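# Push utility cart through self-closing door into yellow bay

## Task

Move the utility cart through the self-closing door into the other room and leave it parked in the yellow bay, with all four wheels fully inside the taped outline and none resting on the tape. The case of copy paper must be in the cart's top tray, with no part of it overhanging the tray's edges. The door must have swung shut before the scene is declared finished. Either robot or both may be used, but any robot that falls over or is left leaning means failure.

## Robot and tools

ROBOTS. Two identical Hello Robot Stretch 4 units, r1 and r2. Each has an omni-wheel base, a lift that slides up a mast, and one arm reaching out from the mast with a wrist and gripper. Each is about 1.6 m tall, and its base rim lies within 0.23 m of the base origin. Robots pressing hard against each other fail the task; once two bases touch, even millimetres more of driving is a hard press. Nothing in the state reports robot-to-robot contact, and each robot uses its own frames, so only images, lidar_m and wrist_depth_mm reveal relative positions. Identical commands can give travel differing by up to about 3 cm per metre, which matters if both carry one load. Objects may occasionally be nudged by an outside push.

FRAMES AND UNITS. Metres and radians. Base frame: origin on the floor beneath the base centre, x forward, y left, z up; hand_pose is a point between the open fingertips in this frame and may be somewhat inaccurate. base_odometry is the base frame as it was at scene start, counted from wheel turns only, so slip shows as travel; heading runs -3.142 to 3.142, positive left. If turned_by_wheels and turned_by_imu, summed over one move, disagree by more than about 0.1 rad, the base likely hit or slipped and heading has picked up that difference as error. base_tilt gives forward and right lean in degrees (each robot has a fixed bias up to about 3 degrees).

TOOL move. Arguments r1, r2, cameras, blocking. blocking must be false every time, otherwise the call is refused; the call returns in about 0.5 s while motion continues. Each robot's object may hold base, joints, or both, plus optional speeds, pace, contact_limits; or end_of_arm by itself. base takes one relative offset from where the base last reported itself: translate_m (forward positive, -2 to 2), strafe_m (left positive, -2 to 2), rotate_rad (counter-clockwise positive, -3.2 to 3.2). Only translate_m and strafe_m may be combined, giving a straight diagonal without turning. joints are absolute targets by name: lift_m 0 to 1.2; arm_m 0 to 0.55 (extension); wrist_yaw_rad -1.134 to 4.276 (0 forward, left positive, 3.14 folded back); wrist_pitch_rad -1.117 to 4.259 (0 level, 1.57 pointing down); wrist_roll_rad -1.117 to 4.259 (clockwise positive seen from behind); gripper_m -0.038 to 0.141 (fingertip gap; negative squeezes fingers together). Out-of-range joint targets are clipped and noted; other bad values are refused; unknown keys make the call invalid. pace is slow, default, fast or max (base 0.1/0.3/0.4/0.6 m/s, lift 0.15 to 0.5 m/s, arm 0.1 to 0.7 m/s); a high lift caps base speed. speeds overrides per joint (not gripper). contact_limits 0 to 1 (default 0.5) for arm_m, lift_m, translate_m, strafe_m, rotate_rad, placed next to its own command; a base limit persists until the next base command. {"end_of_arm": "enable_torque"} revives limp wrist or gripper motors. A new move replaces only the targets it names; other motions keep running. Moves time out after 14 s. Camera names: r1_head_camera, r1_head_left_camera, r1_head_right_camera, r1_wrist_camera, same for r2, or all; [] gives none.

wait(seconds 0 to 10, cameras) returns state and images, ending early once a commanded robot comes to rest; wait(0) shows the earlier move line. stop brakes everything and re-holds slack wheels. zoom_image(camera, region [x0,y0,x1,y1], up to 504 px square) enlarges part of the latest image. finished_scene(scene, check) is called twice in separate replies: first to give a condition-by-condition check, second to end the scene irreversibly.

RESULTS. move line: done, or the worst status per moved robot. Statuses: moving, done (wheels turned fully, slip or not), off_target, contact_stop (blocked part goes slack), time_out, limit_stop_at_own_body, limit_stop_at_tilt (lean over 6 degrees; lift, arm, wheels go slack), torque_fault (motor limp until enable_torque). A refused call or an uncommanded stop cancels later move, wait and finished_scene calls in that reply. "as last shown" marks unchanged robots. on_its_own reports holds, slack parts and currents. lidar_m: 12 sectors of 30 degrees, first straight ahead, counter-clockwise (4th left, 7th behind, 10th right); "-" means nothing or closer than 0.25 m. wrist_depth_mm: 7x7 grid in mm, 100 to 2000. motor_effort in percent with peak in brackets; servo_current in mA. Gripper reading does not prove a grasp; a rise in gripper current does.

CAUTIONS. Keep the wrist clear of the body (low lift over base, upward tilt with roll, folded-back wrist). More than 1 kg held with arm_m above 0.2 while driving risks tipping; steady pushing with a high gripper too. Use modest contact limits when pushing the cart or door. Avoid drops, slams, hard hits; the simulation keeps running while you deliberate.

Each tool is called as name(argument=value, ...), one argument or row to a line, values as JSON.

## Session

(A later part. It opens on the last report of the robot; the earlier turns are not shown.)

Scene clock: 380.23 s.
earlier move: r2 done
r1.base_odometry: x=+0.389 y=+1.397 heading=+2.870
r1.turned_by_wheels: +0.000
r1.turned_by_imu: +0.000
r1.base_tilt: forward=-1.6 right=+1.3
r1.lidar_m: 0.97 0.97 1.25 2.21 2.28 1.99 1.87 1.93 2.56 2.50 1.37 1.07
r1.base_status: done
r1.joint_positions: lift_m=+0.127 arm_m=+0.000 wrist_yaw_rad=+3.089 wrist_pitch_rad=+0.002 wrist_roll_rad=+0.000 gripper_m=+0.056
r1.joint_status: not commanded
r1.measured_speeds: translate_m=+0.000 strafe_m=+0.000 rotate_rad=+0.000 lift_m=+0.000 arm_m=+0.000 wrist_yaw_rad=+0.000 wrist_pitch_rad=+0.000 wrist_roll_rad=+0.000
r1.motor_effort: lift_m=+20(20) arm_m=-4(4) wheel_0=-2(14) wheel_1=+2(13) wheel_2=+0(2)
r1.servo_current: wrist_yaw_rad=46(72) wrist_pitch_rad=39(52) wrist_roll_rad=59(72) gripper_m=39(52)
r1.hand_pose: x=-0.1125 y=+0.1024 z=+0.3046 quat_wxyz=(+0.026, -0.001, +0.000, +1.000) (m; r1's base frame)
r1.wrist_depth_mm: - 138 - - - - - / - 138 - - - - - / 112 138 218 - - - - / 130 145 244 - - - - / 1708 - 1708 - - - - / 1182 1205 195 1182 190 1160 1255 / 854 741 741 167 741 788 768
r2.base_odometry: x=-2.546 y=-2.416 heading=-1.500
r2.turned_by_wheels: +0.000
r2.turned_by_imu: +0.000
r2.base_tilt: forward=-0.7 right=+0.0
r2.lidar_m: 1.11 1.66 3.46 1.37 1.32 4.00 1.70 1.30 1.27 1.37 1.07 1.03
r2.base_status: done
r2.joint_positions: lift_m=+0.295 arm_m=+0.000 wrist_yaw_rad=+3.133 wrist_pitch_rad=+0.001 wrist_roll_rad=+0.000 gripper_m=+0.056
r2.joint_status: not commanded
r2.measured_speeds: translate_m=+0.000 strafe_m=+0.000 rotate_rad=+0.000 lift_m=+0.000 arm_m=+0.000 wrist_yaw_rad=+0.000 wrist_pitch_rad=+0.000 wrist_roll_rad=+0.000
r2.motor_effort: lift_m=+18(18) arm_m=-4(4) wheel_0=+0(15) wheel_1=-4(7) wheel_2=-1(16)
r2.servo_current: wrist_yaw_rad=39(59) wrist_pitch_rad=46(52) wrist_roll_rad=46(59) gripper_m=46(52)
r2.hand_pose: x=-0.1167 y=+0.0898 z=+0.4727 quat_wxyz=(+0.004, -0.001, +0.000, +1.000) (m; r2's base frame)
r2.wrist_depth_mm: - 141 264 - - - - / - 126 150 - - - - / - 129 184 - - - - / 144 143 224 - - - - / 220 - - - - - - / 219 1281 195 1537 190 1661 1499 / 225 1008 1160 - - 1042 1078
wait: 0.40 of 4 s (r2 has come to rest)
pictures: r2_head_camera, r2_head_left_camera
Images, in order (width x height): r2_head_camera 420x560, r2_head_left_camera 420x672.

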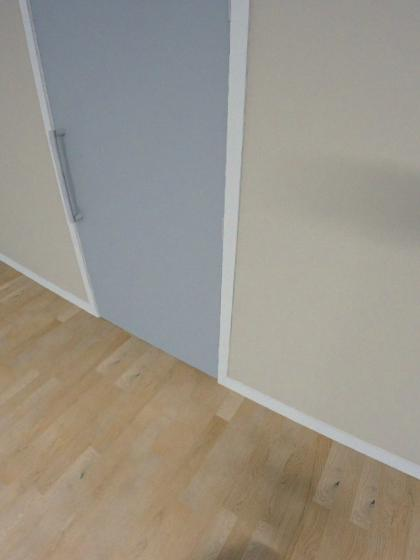

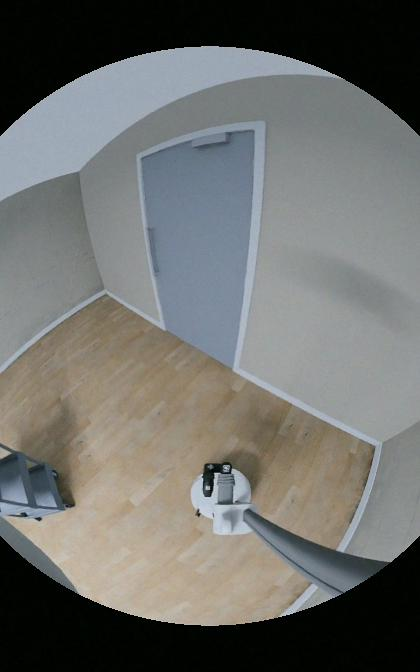

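move(
  blocking=false,
  r1={"base": {"rotate_rad": -1.571}, "pace": "fast"},
  r2={"base": {"rotate_rad": 0.977}, "joints": {"lift_m": 0.82, "wrist_yaw_rad": 0.0, "gripper_m": 0.12}, "pace": "fast"},
  cameras=[],
)

wait(
  seconds=3,
  cameras=["r1_head_left_camera"],
)

move(
  blocking=false,
  r1={"base": {"translate_m": 0.15, "strafe_m": 0.68}},
  cameras=[],
)

wait(
  seconds=3,
  cameras=["r2_head_camera", "r2_wrist_camera", "r1_head_left_camera"],
)

Scene clock: 436.67 s.
move: r1 moving; r2 moving
r1.base_odometry: x=+0.389 y=+1.397 heading=+2.492
r1.turned_by_wheels: -0.378
r1.turned_by_imu: -0.379
r1.base_tilt: forward=-1.6 right=+1.3
r1.lidar_m: 0.99 0.98 0.97 1.44 2.20 2.37 1.93 1.88 2.03 2.53 2.49 1.18
r1.base_status: rotate_rad moving
r1.joint_positions: lift_m=+0.127 arm_m=+0.000 wrist_yaw_rad=+3.089 wrist_pitch_rad=+0.002 wrist_roll_rad=+0.000 gripper_m=+0.056
r1.joint_status: not commanded
r1.measured_speeds: translate_m=+0.001 strafe_m=+0.001 rotate_rad=-1.461 lift_m=+0.000 arm_m=+0.000 wrist_yaw_rad=+0.000 wrist_pitch_rad=+0.000 wrist_roll_rad=+0.000
r1.motor_effort: lift_m=+20(20) arm_m=-4(4) wheel_0=+9(10) wheel_1=+8(10) wheel_2=+9(9)
r1.servo_current: wrist_yaw_rad=52(59) wrist_pitch_rad=39(52) wrist_roll_rad=52(59) gripper_m=39(46)
r1.hand_pose: x=-0.1125 y=+0.1024 z=+0.3046 quat_wxyz=(+0.026, -0.001, +0.000, +1.000) (m; r1's base frame)
r1.wrist_depth_mm: - 138 - - - - - / - 138 - - - - - / 112 138 224 - - - - / 130 144 - - - - - / 139 - - - - - - / 1182 1205 195 1182 191 1255 1160 / 798 759 759 167 750 127 820
r2.base_odometry: x=-2.546 y=-2.416 heading=-1.122
r2.turned_by_wheels: +0.378
r2.turned_by_imu: +0.367
r2.base_tilt: forward=-0.7 right=+0.0
r2.lidar_m: 1.37 3.26 1.54 1.32 4.76 1.99 1.35 1.27 1.31 1.10 1.03 1.07
r2.base_status: rotate_rad moving
r2.joint_positions: lift_m=+0.358 arm_m=+0.000 wrist_yaw_rad=+2.519 wrist_pitch_rad=+0.001 wrist_roll_rad=+0.000 gripper_m=+0.075
r2.joint_status: lift_m moving; wrist_yaw_rad moving; gripper_m moving
r2.measured_speeds: translate_m=-0.001 strafe_m=-0.001 rotate_rad=+1.460 lift_m=+0.243 arm_m=+0.000 wrist_yaw_rad=-1.752 wrist_pitch_rad=+0.000 wrist_roll_rad=+0.000
r2.motor_effort: lift_m=+23(25) arm_m=-4(4) wheel_0=-9(11) wheel_1=-11(11) wheel_2=-12(13)
r2.servo_current: wrist_yaw_rad=98(137) wrist_pitch_rad=39(46) wrist_roll_rad=46(59) gripper_m=91(91)
r2.hand_pose: x=-0.0124 y=+0.2392 z=+0.5357 quat_wxyz=(+0.306, -0.001, +0.000, +0.952) (m; r2's base frame)
r2.wrist_depth_mm: - - - - - - - / - - - - - - - / - - - - - - - / - - - - - - - / - - - - - - - / - 1576 191 1708 191 1756 1618 / 1255 1182 1281 - 1229 1138 1160
pictures: none
No camera images: "cameras" was empty.

Scene clock: 437.90 s.
earlier move: r1 done; r2 moving
r1.base_odometry: x=+0.389 y=+1.397 heading=+1.300
r1.turned_by_wheels: -1.192
r1.turned_by_imu: -1.200
r1.base_tilt: forward=-1.6 right=+1.3
r1.lidar_m: 2.48 1.38 1.04 0.97 0.97 1.23 2.20 2.32 1.98 1.86 1.95 2.55
r1.base_status: done
r1.joint_positions: lift_m=+0.127 arm_m=+0.000 wrist_yaw_rad=+3.089 wrist_pitch_rad=+0.002 wrist_roll_rad=+0.000 gripper_m=+0.056
r1.joint_status: not commanded
r1.measured_speeds: translate_m=+0.000 strafe_m=+0.000 rotate_rad=+0.000 lift_m=+0.000 arm_m=+0.000 wrist_yaw_rad=+0.000 wrist_pitch_rad=+0.000 wrist_roll_rad=+0.000
r1.motor_effort: lift_m=+20(20) arm_m=-4(4) wheel_0=+1(12) wheel_1=+1(10) wheel_2=+0(10)
r1.servo_current: wrist_yaw_rad=39(72) wrist_pitch_rad=39(52) wrist_roll_rad=52(59) gripper_m=46(46)
r1.hand_pose: x=-0.1125 y=+0.1024 z=+0.3046 quat_wxyz=(+0.026, -0.001, +0.000, +1.000) (m; r1's base frame)
r1.wrist_depth_mm: 136 139 - - - - - / 113 139 - - - - - / 118 140 273 - - - - / 137 161 - - - - - / 1863 - - - - - - / 1182 1182 194 1182 190 1160 1025 / 788 707 759 167 741 788 831
r2.base_odometry: x=-2.546 y=-2.416 heading=-0.524
r2.turned_by_wheels: +0.598
r2.turned_by_imu: +0.583
r2.base_tilt: forward=-0.7 right=+0.1
r2.lidar_m: 3.47 1.43 1.32 4.77 1.83 1.34 1.26 1.32 1.05 1.03 1.07 1.50
r2.base_status: done
r2.joint_positions: lift_m=+0.784 arm_m=+0.000 wrist_yaw_rad=+0.379 wrist_pitch_rad=+0.001 wrist_roll_rad=+0.000 gripper_m=+0.120
r2.joint_status: lift_m moving; wrist_yaw_rad moving; the others done
r2.measured_speeds: translate_m=+0.000 strafe_m=+0.000 rotate_rad=+0.000 lift_m=+0.196 arm_m=+0.000 wrist_yaw_rad=-1.740 wrist_pitch_rad=+0.000 wrist_roll_rad=+0.000
r2.motor_effort: lift_m=+20(27) arm_m=-4(4) wheel_0=-2(13) wheel_1=-3(11) wheel_2=-4(14)
r2.servo_current: wrist_yaw_rad=85(137) wrist_pitch_rad=39(46) wrist_roll_rad=33(65) gripper_m=52(124)
r2.hand_pose: x=+0.4712 y=+0.0254 z=+0.9622 quat_wxyz=(+0.982, +0.000, +0.001, +0.188) (m; r2's base frame)
r2.wrist_depth_mm: - - - - - - - / - - - - - - - / - - - - - - - / 1098 - - - - - - / 1118 - - - - - - / - 1430 203 - 202 - - / - 1863 - - - 1921 -
wait: 1.23 of 3 s (r1 has come to rest)
pictures: r1_head_left_camera
Images, in order (width x height): r1_head_left_camera 420x672.

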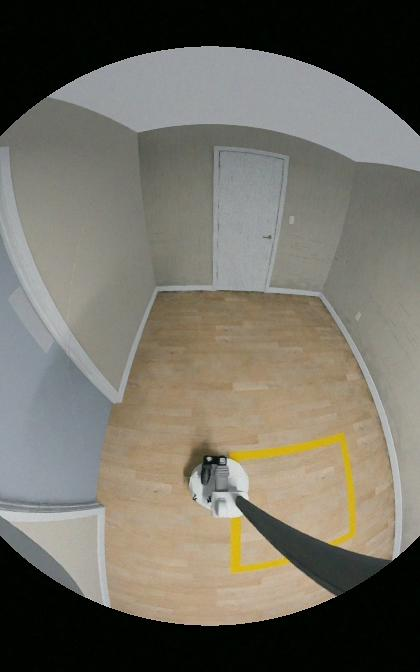

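Scene clock: 438.40 s.
earlier move: r2 moving
move: r1 moving
r1.base_odometry: x=+0.360 y=+1.412 heading=+1.300
r1.turned_by_wheels: +0.000
r1.turned_by_imu: +0.000
r1.base_tilt: forward=-1.6 right=+1.3
r1.lidar_m: 2.47 1.30 1.00 0.94 0.94 1.21 2.22 2.32 2.02 1.88 1.96 2.60
r1.base_status: translate_m moving; strafe_m moving
r1.joint_positions: lift_m=+0.127 arm_m=+0.000 wrist_yaw_rad=+3.089 wrist_pitch_rad=+0.002 wrist_roll_rad=+0.000 gripper_m=+0.056
r1.joint_status: not commanded
r1.measured_speeds: translate_m=+0.027 strafe_m=+0.125 rotate_rad=+0.004 lift_m=+0.000 arm_m=+0.000 wrist_yaw_rad=+0.000 wrist_pitch_rad=+0.000 wrist_roll_rad=+0.000
r1.motor_effort: lift_m=+20(20) arm_m=-4(4) wheel_0=-7(9) wheel_1=+10(11) wheel_2=-4(4)
r1.servo_current: wrist_yaw_rad=46(65) wrist_pitch_rad=39(46) wrist_roll_rad=46(52) gripper_m=46(52)
r1.hand_pose: x=-0.1125 y=+0.1024 z=+0.3046 quat_wxyz=(+0.026, -0.001, +0.000, +1.000) (m; r1's base frame)
r1.wrist_depth_mm: 136 138 - - - - - / 113 139 - - - - - / 117 139 273 - - - - / 137 162 - - - - - / 1983 - - - - - - / 1182 1205 194 1160 191 1160 991 / 788 707 759 167 750 759 820
r2.base_odometry: x=-2.546 y=-2.416 heading=-0.524
r2.turned_by_wheels: +0.000
r2.turned_by_imu: +0.000
r2.base_tilt: forward=-0.7 right=+0.1
r2.lidar_m: 3.46 1.45 1.33 4.74 1.82 1.34 1.27 1.35 1.07 1.03 1.09 1.51
r2.base_status: not commanded
r2.joint_positions: lift_m=+0.820 arm_m=+0.000 wrist_yaw_rad=+0.003 wrist_pitch_rad=+0.001 wrist_roll_rad=+0.000 gripper_m=+0.120
r2.joint_status: lift_m moving; wrist_yaw_rad moving
r2.measured_speeds: translate_m=+0.000 strafe_m=+0.000 rotate_rad=+0.000 lift_m=+0.000 arm_m=+0.000 wrist_yaw_rad=-0.001 wrist_pitch_rad=+0.000 wrist_roll_rad=+0.000
r2.motor_effort: lift_m=+20(23) arm_m=-4(4) wheel_0=-2(3) wheel_1=-2(3) wheel_2=-5(5)
r2.servo_current: wrist_yaw_rad=65(117) wrist_pitch_rad=33(46) wrist_roll_rad=39(59) gripper_m=52(52)
r2.hand_pose: x=+0.4596 y=-0.0866 z=+0.9975 quat_wxyz=(+1.000, +0.000, +0.001, +0.001) (m; r2's base frame)
r2.wrist_depth_mm: - - - - - - - / - - - - - - - / - - - - - - - / - - - - - - - / - - - - - - - / - - 203 - 202 - - / - - - - - - -
pictures: none
No camera images: "cameras" was empty.

Scene clock: 438.70 s.
earlier move: r1 moving; r2 done
r1.base_odometry: x=+0.314 y=+1.437 heading=+1.299
r1.turned_by_wheels: +0.000
r1.turned_by_imu: +0.000
r1.base_tilt: forward=-1.6 right=+1.3
r1.lidar_m: 2.46 1.22 0.95 0.89 0.93 1.14 2.24 2.32 2.07 1.95 1.99 2.57
r1.base_status: translate_m moving; strafe_m moving
r1.joint_positions: lift_m=+0.127 arm_m=+0.000 wrist_yaw_rad=+3.089 wrist_pitch_rad=+0.002 wrist_roll_rad=+0.000 gripper_m=+0.056
r1.joint_status: not commanded
r1.measured_speeds: translate_m=+0.044 strafe_m=+0.202 rotate_rad=+0.000 lift_m=+0.000 arm_m=+0.000 wrist_yaw_rad=+0.000 wrist_pitch_rad=+0.000 wrist_roll_rad=+0.000
r1.motor_effort: lift_m=+20(20) arm_m=-4(4) wheel_0=-7(9) wheel_1=+8(11) wheel_2=-3(4)
r1.servo_current: wrist_yaw_rad=46(65) wrist_pitch_rad=46(46) wrist_roll_rad=46(59) gripper_m=39(52)
r1.hand_pose: x=-0.1125 y=+0.1024 z=+0.3046 quat_wxyz=(+0.026, -0.001, +0.000, +1.000) (m; r1's base frame)
r1.wrist_depth_mm: 136 138 - - - - - / 113 139 - - - - - / 117 140 272 - - - - / 137 160 - - - - - / 1921 - - - - - - / 1160 1182 195 1182 191 1160 - / 798 159 750 167 732 778 820
r2.base_odometry: x=-2.546 y=-2.416 heading=-0.524
r2.turned_by_wheels: +0.000
r2.turned_by_imu: +0.000
r2.base_tilt: forward=-0.7 right=+0.0
r2.lidar_m: 3.45 1.45 1.32 4.76 1.82 1.34 1.27 1.33 1.08 1.02 1.09 1.51
r2.base_status: not commanded
r2.joint_positions: lift_m=+0.820 arm_m=+0.000 wrist_yaw_rad=+0.003 wrist_pitch_rad=+0.001 wrist_roll_rad=+0.000 gripper_m=+0.120
r2.joint_status: all done
r2.measured_speeds: translate_m=+0.000 strafe_m=+0.000 rotate_rad=+0.000 lift_m=+0.000 arm_m=+0.000 wrist_yaw_rad=+0.000 wrist_pitch_rad=+0.000 wrist_roll_rad=+0.000
r2.motor_effort: lift_m=+21(23) arm_m=-4(4) wheel_0=-2(3) wheel_1=-2(3) wheel_2=-4(5)
r2.servo_current: wrist_yaw_rad=39(117) wrist_pitch_rad=39(46) wrist_roll_rad=52(59) gripper_m=52(52)
r2.hand_pose: x=+0.4596 y=-0.0866 z=+0.9975 quat_wxyz=(+1.000, +0.000, +0.001, +0.001) (m; r2's base frame)
r2.wrist_depth_mm: - - - - - - - / - - - - - - - / - - - - - - - / - - - - - - - / - - - - - - - / - - 204 - 202 - - / - - - - - - -
wait: 0.30 of 3 s (r2 has come to rest)
pictures: r1_head_left_camera, r2_head_camera, r2_wrist_camera
Images, in order (width x height): r1_head_left_camera 420x672, r2_head_camera 420x560, r2_wrist_camera 616x392.

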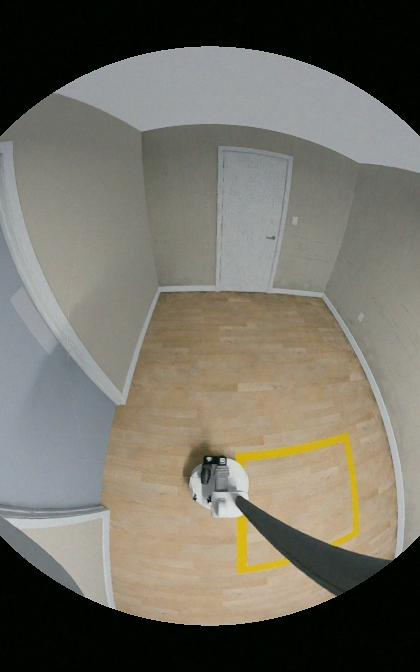

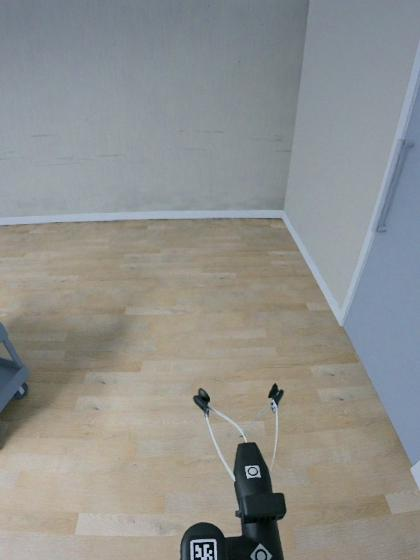

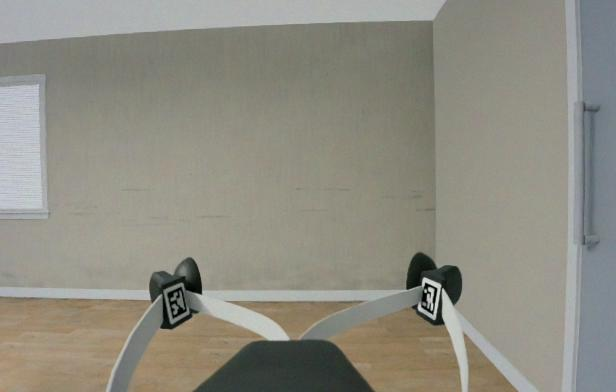

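wait(
  seconds=5,
  cameras=["r1_head_left_camera", "r1_head_right_camera"],
)

Scene clock: 461.70 s.
earlier move: r1 done
r1.base_odometry: x=-0.226 y=+1.724 heading=+1.299
r1.turned_by_wheels: +0.000
r1.turned_by_imu: +0.003
r1.base_tilt: forward=-1.6 right=+1.3
r1.lidar_m: 1.17 0.49 0.33 0.30 0.32 0.44 0.89 2.50 2.70 2.55 2.61 2.40
r1.base_status: done
r1.joint_positions: lift_m=+0.127 arm_m=+0.000 wrist_yaw_rad=+3.089 wrist_pitch_rad=+0.002 wrist_roll_rad=+0.000 gripper_m=+0.056
r1.joint_status: not commanded
r1.measured_speeds: translate_m=+0.000 strafe_m=+0.000 rotate_rad=+0.000 lift_m=+0.000 arm_m=+0.000 wrist_yaw_rad=+0.000 wrist_pitch_rad=+0.000 wrist_roll_rad=+0.000
r1.motor_effort: lift_m=+20(20) arm_m=-4(4) wheel_0=-2(12) wheel_1=+0(12) wheel_2=-2(5)
r1.servo_current: wrist_yaw_rad=52(65) wrist_pitch_rad=39(52) wrist_roll_rad=46(65) gripper_m=39(52)
r1.hand_pose: x=-0.1125 y=+0.1024 z=+0.3046 quat_wxyz=(+0.026, -0.001, +0.000, +1.000) (m; r1's base frame)
r1.wrist_depth_mm: 136 139 - - 676 424 317 / 113 139 - - 668 430 332 / 118 140 273 - 668 433 334 / 137 161 - - 668 436 336 / 1921 - - 1618 661 433 322 / 1182 1182 195 1098 190 433 336 / 842 750 759 156 668 370 336
r2.base_odometry: x=-2.546 y=-2.416 heading=-0.524
r2.turned_by_wheels: +0.000
r2.turned_by_imu: +0.001
r2.base_tilt: forward=-0.6 right=+0.1
r2.lidar_m: 3.47 1.43 1.30 4.77 1.81 1.33 1.24 1.33 1.09 1.02 1.05 1.50
r2.base_status: not commanded
r2.joint_positions: lift_m=+0.820 arm_m=+0.000 wrist_yaw_rad=+0.003 wrist_pitch_rad=+0.001 wrist_roll_rad=+0.000 gripper_m=+0.120
r2.joint_status: all done
r2.measured_speeds: translate_m=+0.000 strafe_m=+0.000 rotate_rad=+0.000 lift_m=+0.000 arm_m=+0.000 wrist_yaw_rad=+0.000 wrist_pitch_rad=+0.000 wrist_roll_rad=+0.000
r2.motor_effort: lift_m=+21(23) arm_m=-4(5) wheel_0=-2(3) wheel_1=-3(3) wheel_2=-4(5)
r2.servo_current: wrist_yaw_rad=39(117) wrist_pitch_rad=39(46) wrist_roll_rad=52(59) gripper_m=52(59)
r2.hand_pose: x=+0.4596 y=-0.0866 z=+0.9975 quat_wxyz=(+1.000, +0.000, +0.001, +0.001) (m; r2's base frame)
r2.wrist_depth_mm: - - - - - - - / - - - - - - - / - - - - - - - / - - - - - - - / - - - - - - - / - - 203 - 202 - - / - - - - - - -
wait: 0.00 of 5 s (r1 has come to rest)
pictures: r1_head_left_camera, r1_head_right_camera
Images, in order (width x height): r1_head_left_camera 420x672, r1_head_right_camera 420x672.

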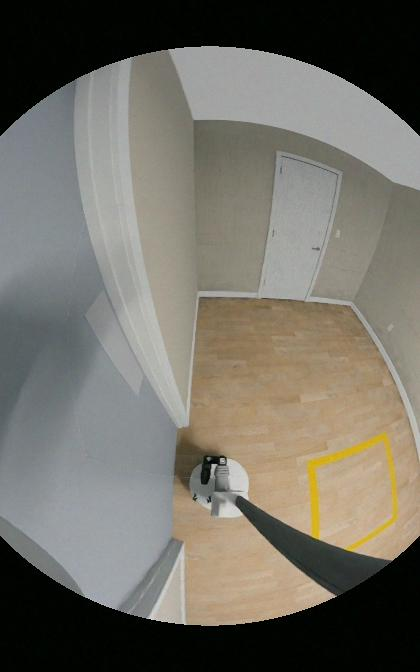

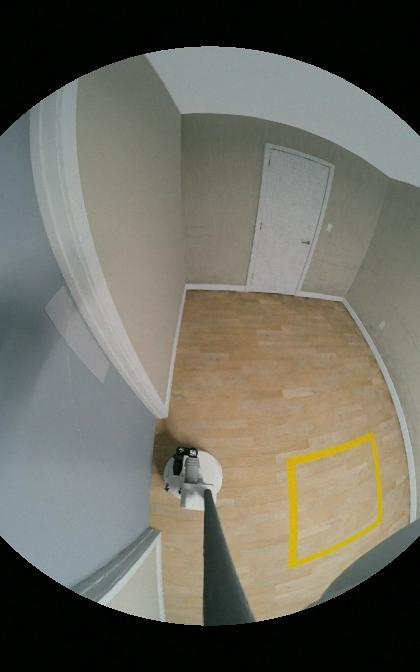

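move(
  blocking=false,
  r1={"base": {"strafe_m": 1.2}},
  cameras=[],
)

wait(
  seconds=1.5,
  cameras=["r1_head_left_camera", "r2_head_camera"],
)

wait(
  seconds=6,
  cameras=["r1_head_left_camera", "r2_head_camera", "r2_wrist_camera", "r2_head_left_camera"],
)

Scene clock: 468.07 s.
move: r1 moving
r1.base_odometry: x=-0.261 y=+1.734 heading=+1.299
r1.turned_by_wheels: +0.000
r1.turned_by_imu: +0.000
r1.base_tilt: forward=-1.6 right=+1.3
r1.lidar_m: 1.01 0.44 0.30 0.26 0.28 0.43 0.79 2.51 2.75 2.58 2.66 2.40
r1.base_status: strafe_m moving
r1.joint_positions: lift_m=+0.127 arm_m=+0.000 wrist_yaw_rad=+3.089 wrist_pitch_rad=+0.002 wrist_roll_rad=+0.000 gripper_m=+0.056
r1.joint_status: not commanded
r1.measured_speeds: translate_m=-0.001 strafe_m=+0.141 rotate_rad=+0.004 lift_m=+0.000 arm_m=+0.000 wrist_yaw_rad=+0.000 wrist_pitch_rad=+0.000 wrist_roll_rad=+0.000
r1.motor_effort: lift_m=+20(20) arm_m=-4(4) wheel_0=-11(11) wheel_1=+9(10) wheel_2=+1(2)
r1.servo_current: wrist_yaw_rad=33(72) wrist_pitch_rad=39(46) wrist_roll_rad=46(72) gripper_m=46(46)
r1.hand_pose: x=-0.1125 y=+0.1024 z=+0.3046 quat_wxyz=(+0.026, -0.001, +0.000, +1.000) (m; r1's base frame)
r1.wrist_depth_mm: 136 139 - - 627 397 290 / 113 139 - - 661 379 293 / 118 140 271 - 661 384 283 / 137 161 - - 668 384 296 / - - - 1182 640 384 297 / 1182 1205 195 991 193 387 294 / 831 759 759 155 544 325 294
r2.base_odometry: x=-2.546 y=-2.416 heading=-0.524
r2.turned_by_wheels: +0.000
r2.turned_by_imu: +0.000
r2.base_tilt: forward=-0.7 right=+0.0
r2.lidar_m: 3.47 1.44 1.31 4.76 1.83 1.32 1.26 1.33 1.08 1.04 1.08 1.47
r2.base_status: not commanded
r2.joint_positions: lift_m=+0.820 arm_m=+0.000 wrist_yaw_rad=+0.003 wrist_pitch_rad=+0.001 wrist_roll_rad=+0.000 gripper_m=+0.120
r2.joint_status: not commanded
r2.measured_speeds: translate_m=+0.000 strafe_m=+0.000 rotate_rad=+0.000 lift_m=+0.000 arm_m=+0.000 wrist_yaw_rad=+0.000 wrist_pitch_rad=+0.000 wrist_roll_rad=+0.000
r2.motor_effort: lift_m=+21(21) arm_m=-4(5) wheel_0=-2(2) wheel_1=-3(3) wheel_2=-4(4)
r2.servo_current: wrist_yaw_rad=59(59) wrist_pitch_rad=39(46) wrist_roll_rad=39(59) gripper_m=59(59)
r2.hand_pose: x=+0.4596 y=-0.0866 z=+0.9975 quat_wxyz=(+1.000, +0.000, +0.001, +0.001) (m; r2's base frame)
r2.wrist_depth_mm: - - - - - - - / - - - - - - - / - - - - - - - / - - - - - - - / - - - - - - - / - - 203 - 201 - - / - - - - - - -
pictures: none
No camera images: "cameras" was empty.

Scene clock: 469.57 s.
earlier move: r1 moving
r1.base_odometry: x=-0.654 y=+1.843 heading=+1.300
r1.turned_by_wheels: +0.001
r1.turned_by_imu: +0.011
r1.base_tilt: forward=-1.6 right=+1.3
r1.lidar_m: 0.44 2.37 0.29 0.25 - 0.25 0.27 0.56 3.10 2.97 3.06 0.46
r1.base_status: strafe_m moving
r1.joint_positions: lift_m=+0.127 arm_m=+0.000 wrist_yaw_rad=+3.089 wrist_pitch_rad=+0.002 wrist_roll_rad=+0.000 gripper_m=+0.056
r1.joint_status: not commanded
r1.measured_speeds: translate_m=+0.001 strafe_m=+0.299 rotate_rad=-0.006 lift_m=+0.000 arm_m=+0.000 wrist_yaw_rad=+0.000 wrist_pitch_rad=+0.000 wrist_roll_rad=+0.000
r1.motor_effort: lift_m=+20(20) arm_m=-4(4) wheel_0=-19(29) wheel_1=+22(30) wheel_2=+6(6)
r1.servo_current: wrist_yaw_rad=52(72) wrist_pitch_rad=39(52) wrist_roll_rad=39(72) gripper_m=52(52)
r1.hand_pose: x=-0.1125 y=+0.1024 z=+0.3046 quat_wxyz=(+0.026, -0.001, +0.000, +1.000) (m; r1's base frame)
r1.wrist_depth_mm: 136 138 455 327 246 201 170 / 109 138 430 327 246 196 171 / 113 139 407 330 247 198 172 / 135 153 433 329 248 198 173 / 1921 647 500 334 249 199 173 / 1182 654 193 334 196 199 173 / 842 654 477 144 234 187 -
r2.base_odometry: x=-2.546 y=-2.416 heading=-0.524
r2.turned_by_wheels: +0.000
r2.turned_by_imu: +0.000
r2.base_tilt: forward=-0.7 right=+0.0
r2.lidar_m: 3.45 1.46 1.32 4.77 1.85 1.33 1.27 1.32 1.08 1.01 1.08 1.24
r2.base_status: not commanded
r2.joint_positions: lift_m=+0.820 arm_m=+0.000 wrist_yaw_rad=+0.003 wrist_pitch_rad=+0.001 wrist_roll_rad=+0.000 gripper_m=+0.120
r2.joint_status: not commanded
r2.measured_speeds: translate_m=+0.000 strafe_m=+0.000 rotate_rad=+0.000 lift_m=+0.000 arm_m=+0.000 wrist_yaw_rad=+0.000 wrist_pitch_rad=+0.000 wrist_roll_rad=+0.000
r2.motor_effort: lift_m=+21(21) arm_m=-4(5) wheel_0=-2(3) wheel_1=-3(3) wheel_2=-4(5)
r2.servo_current: wrist_yaw_rad=46(59) wrist_pitch_rad=46(46) wrist_roll_rad=46(65) gripper_m=52(59)
r2.hand_pose: x=+0.4596 y=-0.0866 z=+0.9975 quat_wxyz=(+1.000, +0.000, +0.001, +0.001) (m; r2's base frame)
r2.wrist_depth_mm: - - - - - - - / - - - - - - - / - - - - - - - / - - - - - - - / - - - - - 1182 - / - - 203 - 201 - - / - - - - - - -
wait: 1.50 s; no rest
pictures: r1_head_left_camera, r2_head_camera
Images, in order (width x height): r1_head_left_camera 420x672, r2_head_camera 420x560.

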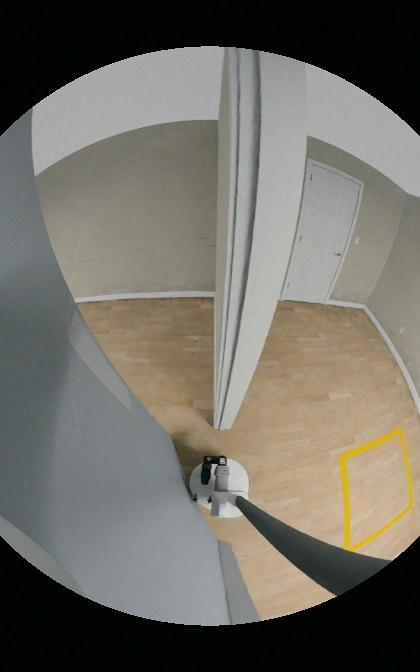

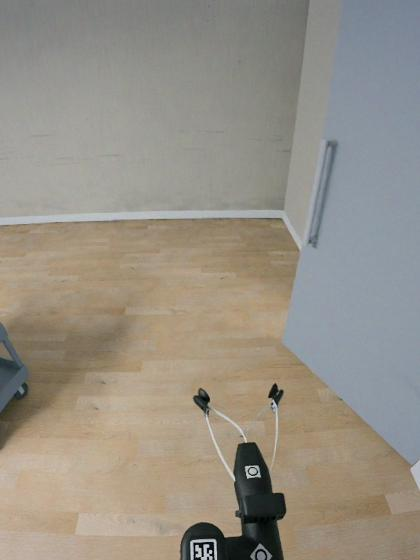

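Scene clock: 472.90 s.
earlier move: r1 done
r1.base_odometry: x=-1.382 y=+2.045 heading=+1.300
r1.turned_by_wheels: +0.000
r1.turned_by_imu: +0.321
r1.base_tilt: forward=-1.6 right=+1.3
r1.lidar_m: 2.43 2.89 1.35 0.27 0.25 - 0.25 0.30 3.61 3.62 0.87 1.38
r1.base_status: done
r1.joint_positions: lift_m=+0.127 arm_m=+0.000 wrist_yaw_rad=+3.089 wrist_pitch_rad=+0.002 wrist_roll_rad=+0.000 gripper_m=+0.056
r1.joint_status: not commanded
r1.measured_speeds: translate_m=+0.000 strafe_m=+0.000 rotate_rad=+0.000 lift_m=+0.000 arm_m=+0.000 wrist_yaw_rad=+0.000 wrist_pitch_rad=+0.000 wrist_roll_rad=+0.000
r1.motor_effort: lift_m=+20(20) arm_m=-4(4) wheel_0=-4(29) wheel_1=+3(30) wheel_2=+5(9)
r1.servo_current: wrist_yaw_rad=39(72) wrist_pitch_rad=46(52) wrist_roll_rad=39(72) gripper_m=39(52)
r1.hand_pose: x=-0.1125 y=+0.1024 z=+0.3046 quat_wxyz=(+0.026, -0.001, +0.000, +1.000) (m; r1's base frame)
r1.wrist_depth_mm: 136 138 325 289 257 232 216 / 110 138 319 289 258 233 218 / 114 139 309 290 258 234 217 / 136 154 317 289 259 238 220 / 430 379 330 290 260 235 218 / 462 384 194 291 197 235 220 / 462 377 330 143 257 226 220
r2.base_odometry: x=-2.546 y=-2.416 heading=-0.524
r2.turned_by_wheels: +0.000
r2.turned_by_imu: +0.000
r2.base_tilt: forward=-0.7 right=+0.1
r2.lidar_m: 0.73 1.44 1.30 4.76 1.81 1.34 1.25 1.32 1.07 1.02 0.97 0.81
r2.base_status: not commanded
r2.joint_positions: lift_m=+0.820 arm_m=+0.000 wrist_yaw_rad=+0.003 wrist_pitch_rad=+0.001 wrist_roll_rad=+0.000 gripper_m=+0.120
r2.joint_status: not commanded
r2.measured_speeds: translate_m=+0.000 strafe_m=+0.000 rotate_rad=+0.000 lift_m=+0.000 arm_m=+0.000 wrist_yaw_rad=+0.000 wrist_pitch_rad=+0.000 wrist_roll_rad=+0.000
r2.motor_effort: lift_m=+21(21) arm_m=-4(5) wheel_0=-2(3) wheel_1=-3(3) wheel_2=-4(5)
r2.servo_current: wrist_yaw_rad=52(65) wrist_pitch_rad=39(46) wrist_roll_rad=52(65) gripper_m=52(59)
r2.hand_pose: x=+0.4596 y=-0.0866 z=+0.9975 quat_wxyz=(+1.000, +0.000, +0.001, +0.001) (m; r2's base frame)
r2.wrist_depth_mm: - - - - - - - / - - - - - - - / - - - - - - - / - - - - - - - / - - - - - - - / - - 202 525 185 - - / - - - - - - -
wait: 3.33 of 6 s (r1 has come to rest)
pictures: r1_head_left_camera, r2_head_camera, r2_head_left_camera, r2_wrist_camera
Images, in order (width x height): r1_head_left_camera 420x672, r2_head_camera 420x560, r2_head_left_camera 420x672, r2_wrist_camera 616x392.

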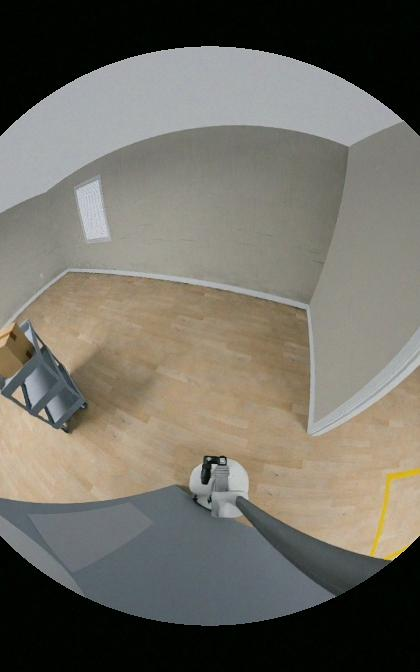

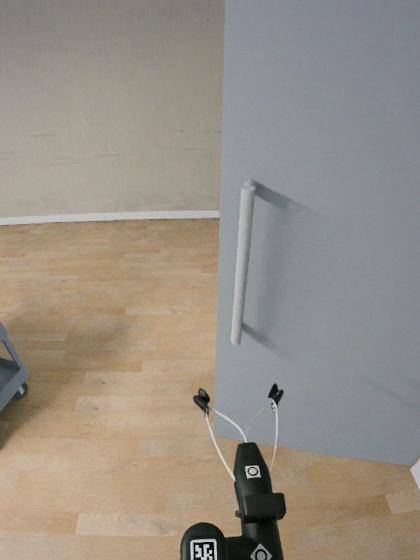

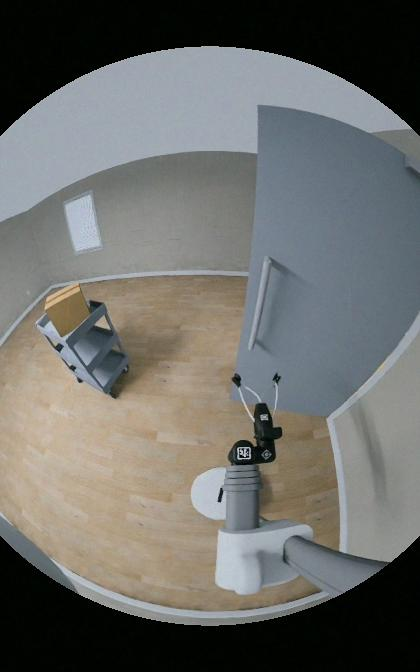

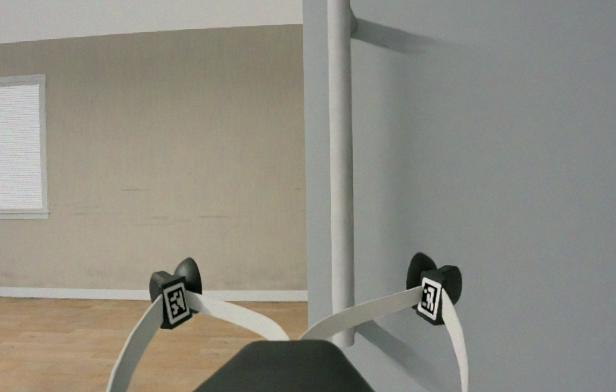

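move(
  blocking=false,
  r2={"base": {"strafe_m": -0.03}, "joints": {"lift_m": 0.87, "arm_m": 0.12}},
  cameras=[],
)

wait(
  seconds=2,
  cameras=["r2_wrist_camera", "r2_head_camera"],
)

Scene clock: 501.93 s.
move: r2 moving
r1.base_odometry: x=-1.382 y=+2.045 heading=+1.300
r1.turned_by_wheels: +0.000
r1.turned_by_imu: +0.000
r1.base_tilt: forward=-1.6 right=+1.3
r1.lidar_m: 2.44 2.89 1.34 0.28 0.25 - 0.25 0.29 3.59 3.62 0.83 1.44
r1.base_status: not commanded
r1.joint_positions: lift_m=+0.127 arm_m=+0.000 wrist_yaw_rad=+3.089 wrist_pitch_rad=+0.002 wrist_roll_rad=+0.000 gripper_m=+0.056
r1.joint_status: not commanded
r1.measured_speeds: translate_m=+0.000 strafe_m=+0.000 rotate_rad=+0.000 lift_m=+0.000 arm_m=+0.000 wrist_yaw_rad=+0.000 wrist_pitch_rad=+0.000 wrist_roll_rad=+0.000
r1.motor_effort: lift_m=+20(20) arm_m=-4(4) wheel_0=-5(5) wheel_1=+3(3) wheel_2=+5(5)
r1.servo_current: wrist_yaw_rad=46(65) wrist_pitch_rad=46(46) wrist_roll_rad=26(52) gripper_m=39(46)
r1.hand_pose: x=-0.1125 y=+0.1024 z=+0.3046 quat_wxyz=(+0.026, -0.001, +0.000, +1.000) (m; r1's base frame)
r1.wrist_depth_mm: 136 138 327 287 257 233 216 / 110 139 322 287 259 234 217 / 114 139 310 289 259 234 219 / 136 154 317 290 260 237 219 / 430 379 329 290 259 236 219 / 455 387 195 291 196 236 220 / 462 375 332 143 257 225 220
r2.base_odometry: x=-2.559 y=-2.439 heading=-0.524
r2.turned_by_wheels: +0.000
r2.turned_by_imu: +0.000
r2.base_tilt: forward=-0.7 right=+0.1
r2.lidar_m: 0.74 1.49 1.34 4.79 1.82 1.34 1.27 1.31 1.05 0.99 0.95 0.81
r2.base_status: strafe_m moving
r2.joint_positions: lift_m=+0.855 arm_m=+0.051 wrist_yaw_rad=+0.003 wrist_pitch_rad=+0.001 wrist_roll_rad=+0.000 gripper_m=+0.120
r2.joint_status: lift_m moving; arm_m moving
r2.measured_speeds: translate_m=+0.000 strafe_m=-0.039 rotate_rad=+0.000 lift_m=+0.099 arm_m=+0.195 wrist_yaw_rad=+0.000 wrist_pitch_rad=+0.000 wrist_roll_rad=+0.000
r2.motor_effort: lift_m=+23(25) arm_m=+8(10) wheel_0=+2(11) wheel_1=-2(12) wheel_2=-1(4)
r2.servo_current: wrist_yaw_rad=46(52) wrist_pitch_rad=39(46) wrist_roll_rad=46(59) gripper_m=59(59)
r2.hand_pose: x=+0.5100 y=-0.0867 z=+1.0328 quat_wxyz=(+1.000, +0.000, +0.001, +0.001) (m; r2's base frame)
r2.wrist_depth_mm: - - - 517 - - - / - - - 559 - - - / - - - 559 - - - / - - - 564 - - - / - - - 569 - - - / - - 203 473 186 - - / - - - - - - -
pictures: none
No camera images: "cameras" was empty.

Scene clock: 502.80 s.
earlier move: r2 done
r1.base_odometry: x=-1.382 y=+2.045 heading=+1.300
r1.turned_by_wheels: +0.000
r1.turned_by_imu: +0.000
r1.base_tilt: forward=-1.5 right=+1.3
r1.lidar_m: 2.43 2.89 1.35 0.26 0.25 - 0.25 0.31 3.61 3.62 0.87 1.39
r1.base_status: not commanded
r1.joint_positions: lift_m=+0.127 arm_m=+0.000 wrist_yaw_rad=+3.089 wrist_pitch_rad=+0.002 wrist_roll_rad=+0.000 gripper_m=+0.056
r1.joint_status: not commanded
r1.measured_speeds: translate_m=+0.000 strafe_m=+0.000 rotate_rad=+0.000 lift_m=+0.000 arm_m=+0.000 wrist_yaw_rad=+0.000 wrist_pitch_rad=+0.000 wrist_roll_rad=+0.000
r1.motor_effort: lift_m=+20(20) arm_m=-4(4) wheel_0=-5(5) wheel_1=+3(3) wheel_2=+5(5)
r1.servo_current: wrist_yaw_rad=52(65) wrist_pitch_rad=39(46) wrist_roll_rad=52(65) gripper_m=39(52)
r1.hand_pose: x=-0.1125 y=+0.1024 z=+0.3046 quat_wxyz=(+0.026, -0.001, +0.000, +1.000) (m; r1's base frame)
r1.wrist_depth_mm: 136 138 325 286 256 233 217 / 110 138 320 289 258 232 217 / 114 139 310 289 259 234 218 / 136 154 317 290 259 236 219 / 430 379 330 290 259 234 219 / 452 384 195 291 196 235 220 / 459 375 332 143 258 225 220
r2.base_odometry: x=-2.561 y=-2.442 heading=-0.524
r2.turned_by_wheels: +0.000
r2.turned_by_imu: +0.000
r2.base_tilt: forward=-0.7 right=+0.1
r2.lidar_m: 0.76 1.46 1.33 4.78 1.82 1.32 1.26 1.35 1.06 1.00 0.97 0.80
r2.base_status: done
r2.joint_positions: lift_m=+0.870 arm_m=+0.120 wrist_yaw_rad=+0.003 wrist_pitch_rad=+0.001 wrist_roll_rad=+0.000 gripper_m=+0.120
r2.joint_status: all done
r2.measured_speeds: translate_m=+0.000 strafe_m=+0.000 rotate_rad=+0.000 lift_m=+0.000 arm_m=+0.000 wrist_yaw_rad=+0.000 wrist_pitch_rad=+0.000 wrist_roll_rad=+0.000
r2.motor_effort: lift_m=+21(25) arm_m=+7(13) wheel_0=+0(11) wheel_1=-1(12) wheel_2=+0(4)
r2.servo_current: wrist_yaw_rad=46(59) wrist_pitch_rad=46(52) wrist_roll_rad=39(59) gripper_m=46(59)
r2.hand_pose: x=+0.5793 y=-0.0867 z=+1.0475 quat_wxyz=(+1.000, +0.000, +0.001, +0.001) (m; r2's base frame)
r2.wrist_depth_mm: - - - 418 - - 394 / - - - 488 - - 397 / - - - 402 - - 397 / - - - 402 - - 397 / - - - 410 - - 399 / - - 203 404 185 - 402 / - - - - - - 404
wait: 0.87 of 2 s (r2 has come to rest)
pictures: r2_head_camera, r2_wrist_camera
Images, in order (width x height): r2_head_camera 420x560, r2_wrist_camera 616x392.

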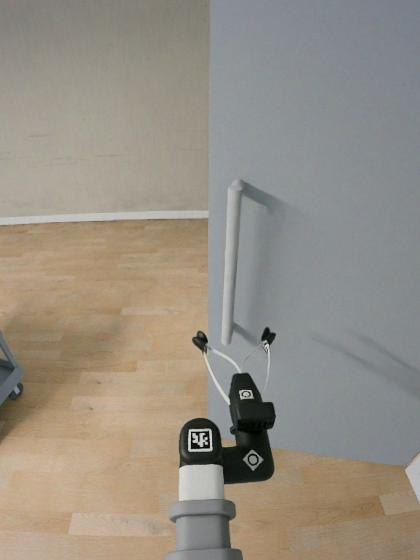

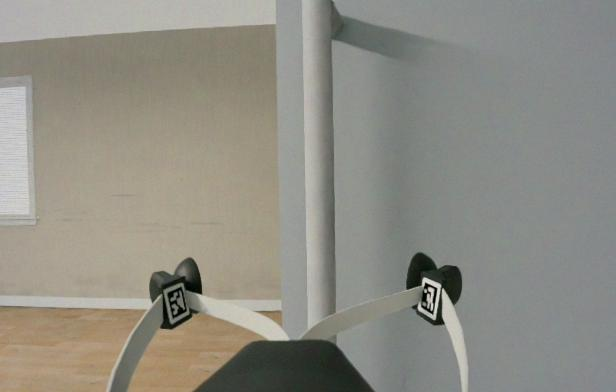

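move(
  blocking=false,
  r2={"joints": {"arm_m": 0.235}, "contact_limits": {"arm_m": 0.1}, "pace": "default"},
  cameras=[],
)

wait(
  seconds=2,
  cameras=["r2_wrist_camera", "r2_head_camera"],
)

Scene clock: 509.53 s.
move: r2 moving
r1.base_odometry: x=-1.382 y=+2.045 heading=+1.300
r1.turned_by_wheels: +0.000
r1.turned_by_imu: +0.000
r1.base_tilt: forward=-1.5 right=+1.3
r1.lidar_m: 2.44 2.88 1.36 0.26 0.25 - 0.25 0.30 3.61 3.60 0.88 1.38
r1.base_status: not commanded
r1.joint_positions: lift_m=+0.127 arm_m=+0.000 wrist_yaw_rad=+3.089 wrist_pitch_rad=+0.002 wrist_roll_rad=+0.000 gripper_m=+0.056
r1.joint_status: not commanded
r1.measured_speeds: translate_m=+0.000 strafe_m=+0.000 rotate_rad=+0.000 lift_m=+0.000 arm_m=+0.000 wrist_yaw_rad=+0.000 wrist_pitch_rad=+0.000 wrist_roll_rad=+0.000
r1.motor_effort: lift_m=+20(20) arm_m=-4(4) wheel_0=-5(5) wheel_1=+3(3) wheel_2=+5(5)
r1.servo_current: wrist_yaw_rad=59(59) wrist_pitch_rad=46(46) wrist_roll_rad=46(65) gripper_m=39(46)
r1.hand_pose: x=-0.1125 y=+0.1024 z=+0.3046 quat_wxyz=(+0.026, -0.001, +0.000, +1.000) (m; r1's base frame)
r1.wrist_depth_mm: 136 138 325 287 257 234 216 / 110 139 320 287 257 233 218 / 114 139 309 290 259 234 217 / 136 154 315 289 259 236 219 / 430 382 329 290 259 236 219 / 459 384 194 290 196 235 220 / 462 377 334 143 257 225 220
r2.base_odometry: x=-2.561 y=-2.442 heading=-0.524
r2.turned_by_wheels: +0.000
r2.turned_by_imu: +0.000
r2.base_tilt: forward=-0.7 right=+0.1
r2.lidar_m: 0.75 1.46 1.32 4.80 1.82 1.32 1.26 1.31 1.06 1.00 0.94 0.81
r2.base_status: not commanded
r2.joint_positions: lift_m=+0.870 arm_m=+0.171 wrist_yaw_rad=+0.003 wrist_pitch_rad=+0.001 wrist_roll_rad=+0.000 gripper_m=+0.120
r2.joint_status: arm_m moving
r2.measured_speeds: translate_m=+0.000 strafe_m=+0.000 rotate_rad=+0.000 lift_m=+0.000 arm_m=+0.195 wrist_yaw_rad=+0.000 wrist_pitch_rad=+0.000 wrist_roll_rad=+0.000
r2.motor_effort: lift_m=+21(21) arm_m=+9(10) wheel_0=+0(1) wheel_1=-1(2) wheel_2=+0(0)
r2.servo_current: wrist_yaw_rad=26(52) wrist_pitch_rad=39(46) wrist_roll_rad=46(52) gripper_m=52(59)
r2.contact_limits: arm_m 0.1
r2.hand_pose: x=+0.6300 y=-0.0867 z=+1.0475 quat_wxyz=(+1.000, +0.000, +0.001, +0.001) (m; r2's base frame)
r2.wrist_depth_mm: - - - 349 399 375 359 / - - - 351 399 379 362 / - - - 442 399 382 364 / - - - 449 404 387 368 / - - - 366 397 384 368 / - - 203 359 187 382 368 / - - - - - 392 373
pictures: none
No camera images: "cameras" was empty.

Scene clock: 510.40 s.
earlier move: r2 done
r1.base_odometry: x=-1.382 y=+2.045 heading=+1.300
r1.turned_by_wheels: +0.000
r1.turned_by_imu: +0.000
r1.base_tilt: forward=-1.6 right=+1.3
r1.lidar_m: 2.43 2.89 1.32 0.25 0.25 - 0.25 0.26 3.60 3.61 0.87 1.42
r1.base_status: not commanded
r1.joint_positions: lift_m=+0.127 arm_m=+0.000 wrist_yaw_rad=+3.089 wrist_pitch_rad=+0.002 wrist_roll_rad=+0.000 gripper_m=+0.056
r1.joint_status: not commanded
r1.measured_speeds: translate_m=+0.000 strafe_m=+0.000 rotate_rad=+0.000 lift_m=+0.000 arm_m=+0.000 wrist_yaw_rad=+0.000 wrist_pitch_rad=+0.000 wrist_roll_rad=+0.000
r1.motor_effort: lift_m=+20(20) arm_m=-4(4) wheel_0=-5(5) wheel_1=+3(3) wheel_2=+5(5)
r1.servo_current: wrist_yaw_rad=33(59) wrist_pitch_rad=39(52) wrist_roll_rad=52(72) gripper_m=39(46)
r1.hand_pose: x=-0.1125 y=+0.1024 z=+0.3046 quat_wxyz=(+0.026, -0.001, +0.000, +1.000) (m; r1's base frame)
r1.wrist_depth_mm: 136 138 324 287 258 233 217 / 110 138 319 287 256 233 219 / 114 139 309 287 258 234 217 / 136 154 317 291 259 238 219 / 433 382 329 290 260 235 220 / 455 382 195 293 197 235 220 / 462 377 332 143 257 226 220
r2.base_odometry: x=-2.561 y=-2.442 heading=-0.524
r2.turned_by_wheels: +0.000
r2.turned_by_imu: +0.000
r2.base_tilt: forward=-0.6 right=+0.1
r2.lidar_m: 0.76 1.45 1.31 4.79 1.80 1.31 1.26 1.32 1.02 0.99 0.98 0.82
r2.base_status: not commanded
r2.joint_positions: lift_m=+0.870 arm_m=+0.235 wrist_yaw_rad=+0.003 wrist_pitch_rad=+0.001 wrist_roll_rad=+0.000 gripper_m=+0.120
r2.joint_status: all done
r2.measured_speeds: translate_m=+0.000 strafe_m=+0.000 rotate_rad=+0.000 lift_m=+0.000 arm_m=+0.000 wrist_yaw_rad=+0.000 wrist_pitch_rad=+0.000 wrist_roll_rad=+0.000
r2.motor_effort: lift_m=+21(21) arm_m=+8(12) wheel_0=+1(1) wheel_1=-1(2) wheel_2=+0(1)
r2.servo_current: wrist_yaw_rad=46(59) wrist_pitch_rad=46(46) wrist_roll_rad=39(59) gripper_m=46(59)
r2.contact_limits: arm_m 0.1
r2.hand_pose: x=+0.6943 y=-0.0867 z=+1.0475 quat_wxyz=(+1.000, +0.000, +0.001, +0.001) (m; r2's base frame)
r2.wrist_depth_mm: - - - 349 336 315 297 / - - - 353 340 315 300 / - - - 353 342 317 303 / - - - 355 343 320 304 / - - - 359 343 322 306 / - - 202 287 338 317 307 / - - - - 342 327 309
wait: 0.87 of 2 s (r2 has come to rest)
pictures: r2_head_camera, r2_wrist_camera
Images, in order (width x height): r2_head_camera 420x560, r2_wrist_camera 616x392.

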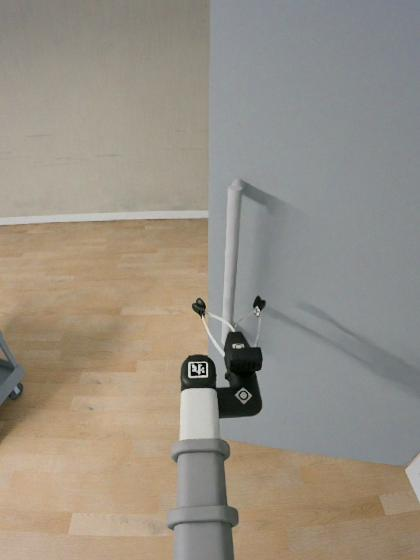

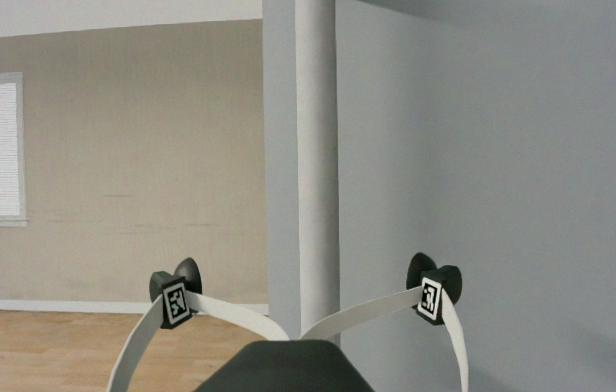

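move(
  blocking=false,
  r2={"joints": {"arm_m": 0.312}, "contact_limits": {"arm_m": 0.1}, "pace": "default"},
  cameras=[],
)

wait(
  seconds=1.5,
  cameras=["r2_wrist_camera"],
)

Scene clock: 530.37 s.
move: r2 moving
r1.base_odometry: x=-1.382 y=+2.045 heading=+1.300
r1.turned_by_wheels: +0.000
r1.turned_by_imu: +0.000
r1.base_tilt: forward=-1.6 right=+1.3
r1.lidar_m: 2.44 2.90 1.35 0.28 0.25 - 0.25 0.29 3.62 3.61 0.87 1.42
r1.base_status: not commanded
r1.joint_positions: lift_m=+0.127 arm_m=+0.000 wrist_yaw_rad=+3.089 wrist_pitch_rad=+0.002 wrist_roll_rad=+0.000 gripper_m=+0.056
r1.joint_status: not commanded
r1.measured_speeds: translate_m=+0.000 strafe_m=+0.000 rotate_rad=+0.000 lift_m=+0.000 arm_m=+0.000 wrist_yaw_rad=+0.000 wrist_pitch_rad=+0.000 wrist_roll_rad=+0.000
r1.motor_effort: lift_m=+20(20) arm_m=-4(4) wheel_0=-5(5) wheel_1=+3(3) wheel_2=+5(5)
r1.servo_current: wrist_yaw_rad=52(52) wrist_pitch_rad=46(46) wrist_roll_rad=46(52) gripper_m=39(46)
r1.hand_pose: x=-0.1125 y=+0.1024 z=+0.3046 quat_wxyz=(+0.026, -0.001, +0.000, +1.000) (m; r1's base frame)
r1.wrist_depth_mm: 136 138 325 287 258 232 216 / 110 138 320 289 257 234 218 / 114 139 309 289 258 234 218 / 136 153 319 289 258 237 219 / 430 379 329 290 260 236 219 / 459 387 195 291 196 235 220 / 459 375 330 144 256 225 220
r2.base_odometry: x=-2.561 y=-2.442 heading=-0.524
r2.turned_by_wheels: +0.000
r2.turned_by_imu: +0.000
r2.base_tilt: forward=-0.7 right=+0.1
r2.lidar_m: 0.73 1.47 1.34 4.81 1.81 1.33 1.25 1.31 1.06 0.99 0.97 0.81
r2.base_status: not commanded
r2.joint_positions: lift_m=+0.870 arm_m=+0.284 wrist_yaw_rad=+0.003 wrist_pitch_rad=+0.001 wrist_roll_rad=+0.000 gripper_m=+0.120
r2.joint_status: arm_m moving
r2.measured_speeds: translate_m=+0.000 strafe_m=+0.000 rotate_rad=+0.000 lift_m=+0.000 arm_m=+0.156 wrist_yaw_rad=+0.000 wrist_pitch_rad=+0.000 wrist_roll_rad=+0.000
r2.motor_effort: lift_m=+21(21) arm_m=+10(11) wheel_0=+0(1) wheel_1=-2(2) wheel_2=+0(0)
r2.servo_current: wrist_yaw_rad=39(59) wrist_pitch_rad=39(46) wrist_roll_rad=46(59) gripper_m=46(59)
r2.contact_limits: arm_m 0.1
r2.hand_pose: x=+0.7433 y=-0.0867 z=+1.0475 quat_wxyz=(+1.000, +0.000, +0.001, +0.001) (m; r2's base frame)
r2.wrist_depth_mm: - - - 239 296 278 264 / - - - 240 297 277 264 / - - - 241 298 279 267 / - - - 243 301 282 268 / - - - 247 303 282 270 / - - 203 242 300 279 272 / - - - - 301 286 273
pictures: none
No camera images: "cameras" was empty.

Scene clock: 531.03 s.
earlier move: r2 done
r1.base_odometry: x=-1.382 y=+2.045 heading=+1.300
r1.turned_by_wheels: +0.000
r1.turned_by_imu: +0.000
r1.base_tilt: forward=-1.5 right=+1.3
r1.lidar_m: 2.42 2.89 1.33 0.25 0.25 - 0.25 0.28 3.61 3.61 0.84 1.41
r1.base_status: not commanded
r1.joint_positions: lift_m=+0.127 arm_m=+0.000 wrist_yaw_rad=+3.089 wrist_pitch_rad=+0.002 wrist_roll_rad=+0.000 gripper_m=+0.056
r1.joint_status: not commanded
r1.measured_speeds: translate_m=+0.000 strafe_m=+0.000 rotate_rad=+0.000 lift_m=+0.000 arm_m=+0.000 wrist_yaw_rad=+0.000 wrist_pitch_rad=+0.000 wrist_roll_rad=+0.000
r1.motor_effort: lift_m=+20(20) arm_m=-4(4) wheel_0=-4(5) wheel_1=+3(3) wheel_2=+5(5)
r1.servo_current: wrist_yaw_rad=46(65) wrist_pitch_rad=39(46) wrist_roll_rad=52(59) gripper_m=39(46)
r1.hand_pose: x=-0.1125 y=+0.1024 z=+0.3046 quat_wxyz=(+0.026, -0.001, +0.000, +1.000) (m; r1's base frame)
r1.wrist_depth_mm: 136 138 327 287 257 234 216 / 110 138 320 287 257 233 218 / 114 139 309 289 259 234 217 / 136 153 319 289 260 237 219 / 433 382 329 291 260 235 220 / 455 382 195 294 197 235 220 / 462 373 332 143 257 227 220
r2.base_odometry: x=-2.561 y=-2.442 heading=-0.524
r2.turned_by_wheels: +0.000
r2.turned_by_imu: +0.000
r2.base_tilt: forward=-0.7 right=+0.0
r2.lidar_m: 0.74 1.47 1.33 4.80 1.83 1.34 1.27 1.34 1.06 0.98 0.96 0.81
r2.base_status: not commanded
r2.joint_positions: lift_m=+0.870 arm_m=+0.312 wrist_yaw_rad=+0.003 wrist_pitch_rad=+0.001 wrist_roll_rad=+0.000 gripper_m=+0.120
r2.joint_status: all done
r2.measured_speeds: translate_m=+0.000 strafe_m=+0.000 rotate_rad=+0.000 lift_m=+0.000 arm_m=+0.000 wrist_yaw_rad=+0.000 wrist_pitch_rad=+0.000 wrist_roll_rad=+0.000
r2.motor_effort: lift_m=+21(21) arm_m=+8(11) wheel_0=+0(1) wheel_1=-2(2) wheel_2=+0(0)
r2.servo_current: wrist_yaw_rad=59(59) wrist_pitch_rad=39(52) wrist_roll_rad=52(59) gripper_m=46(59)
r2.contact_limits: arm_m 0.1
r2.hand_pose: x=+0.7713 y=-0.0867 z=+1.0475 quat_wxyz=(+1.000, +0.000, +0.001, +0.001) (m; r2's base frame)
r2.wrist_depth_mm: - - - 204 265 248 236 / - - - 205 266 251 236 / - - - 208 267 251 238 / - - - 209 270 253 240 / - - - 210 271 253 242 / - - 204 208 266 252 242 / - - - - 270 257 244
wait: 0.67 of 1.5 s (r2 has come to rest)
pictures: r2_wrist_camera
Images, in order (width x height): r2_wrist_camera 616x392.

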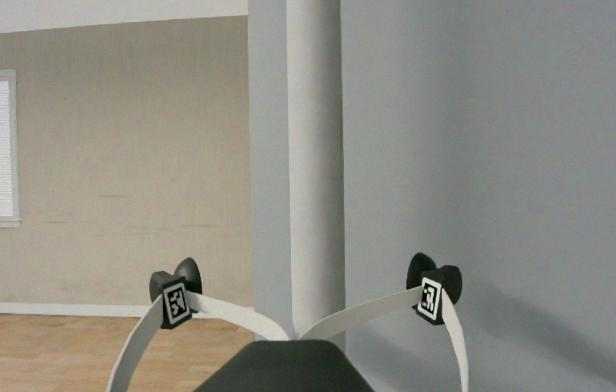

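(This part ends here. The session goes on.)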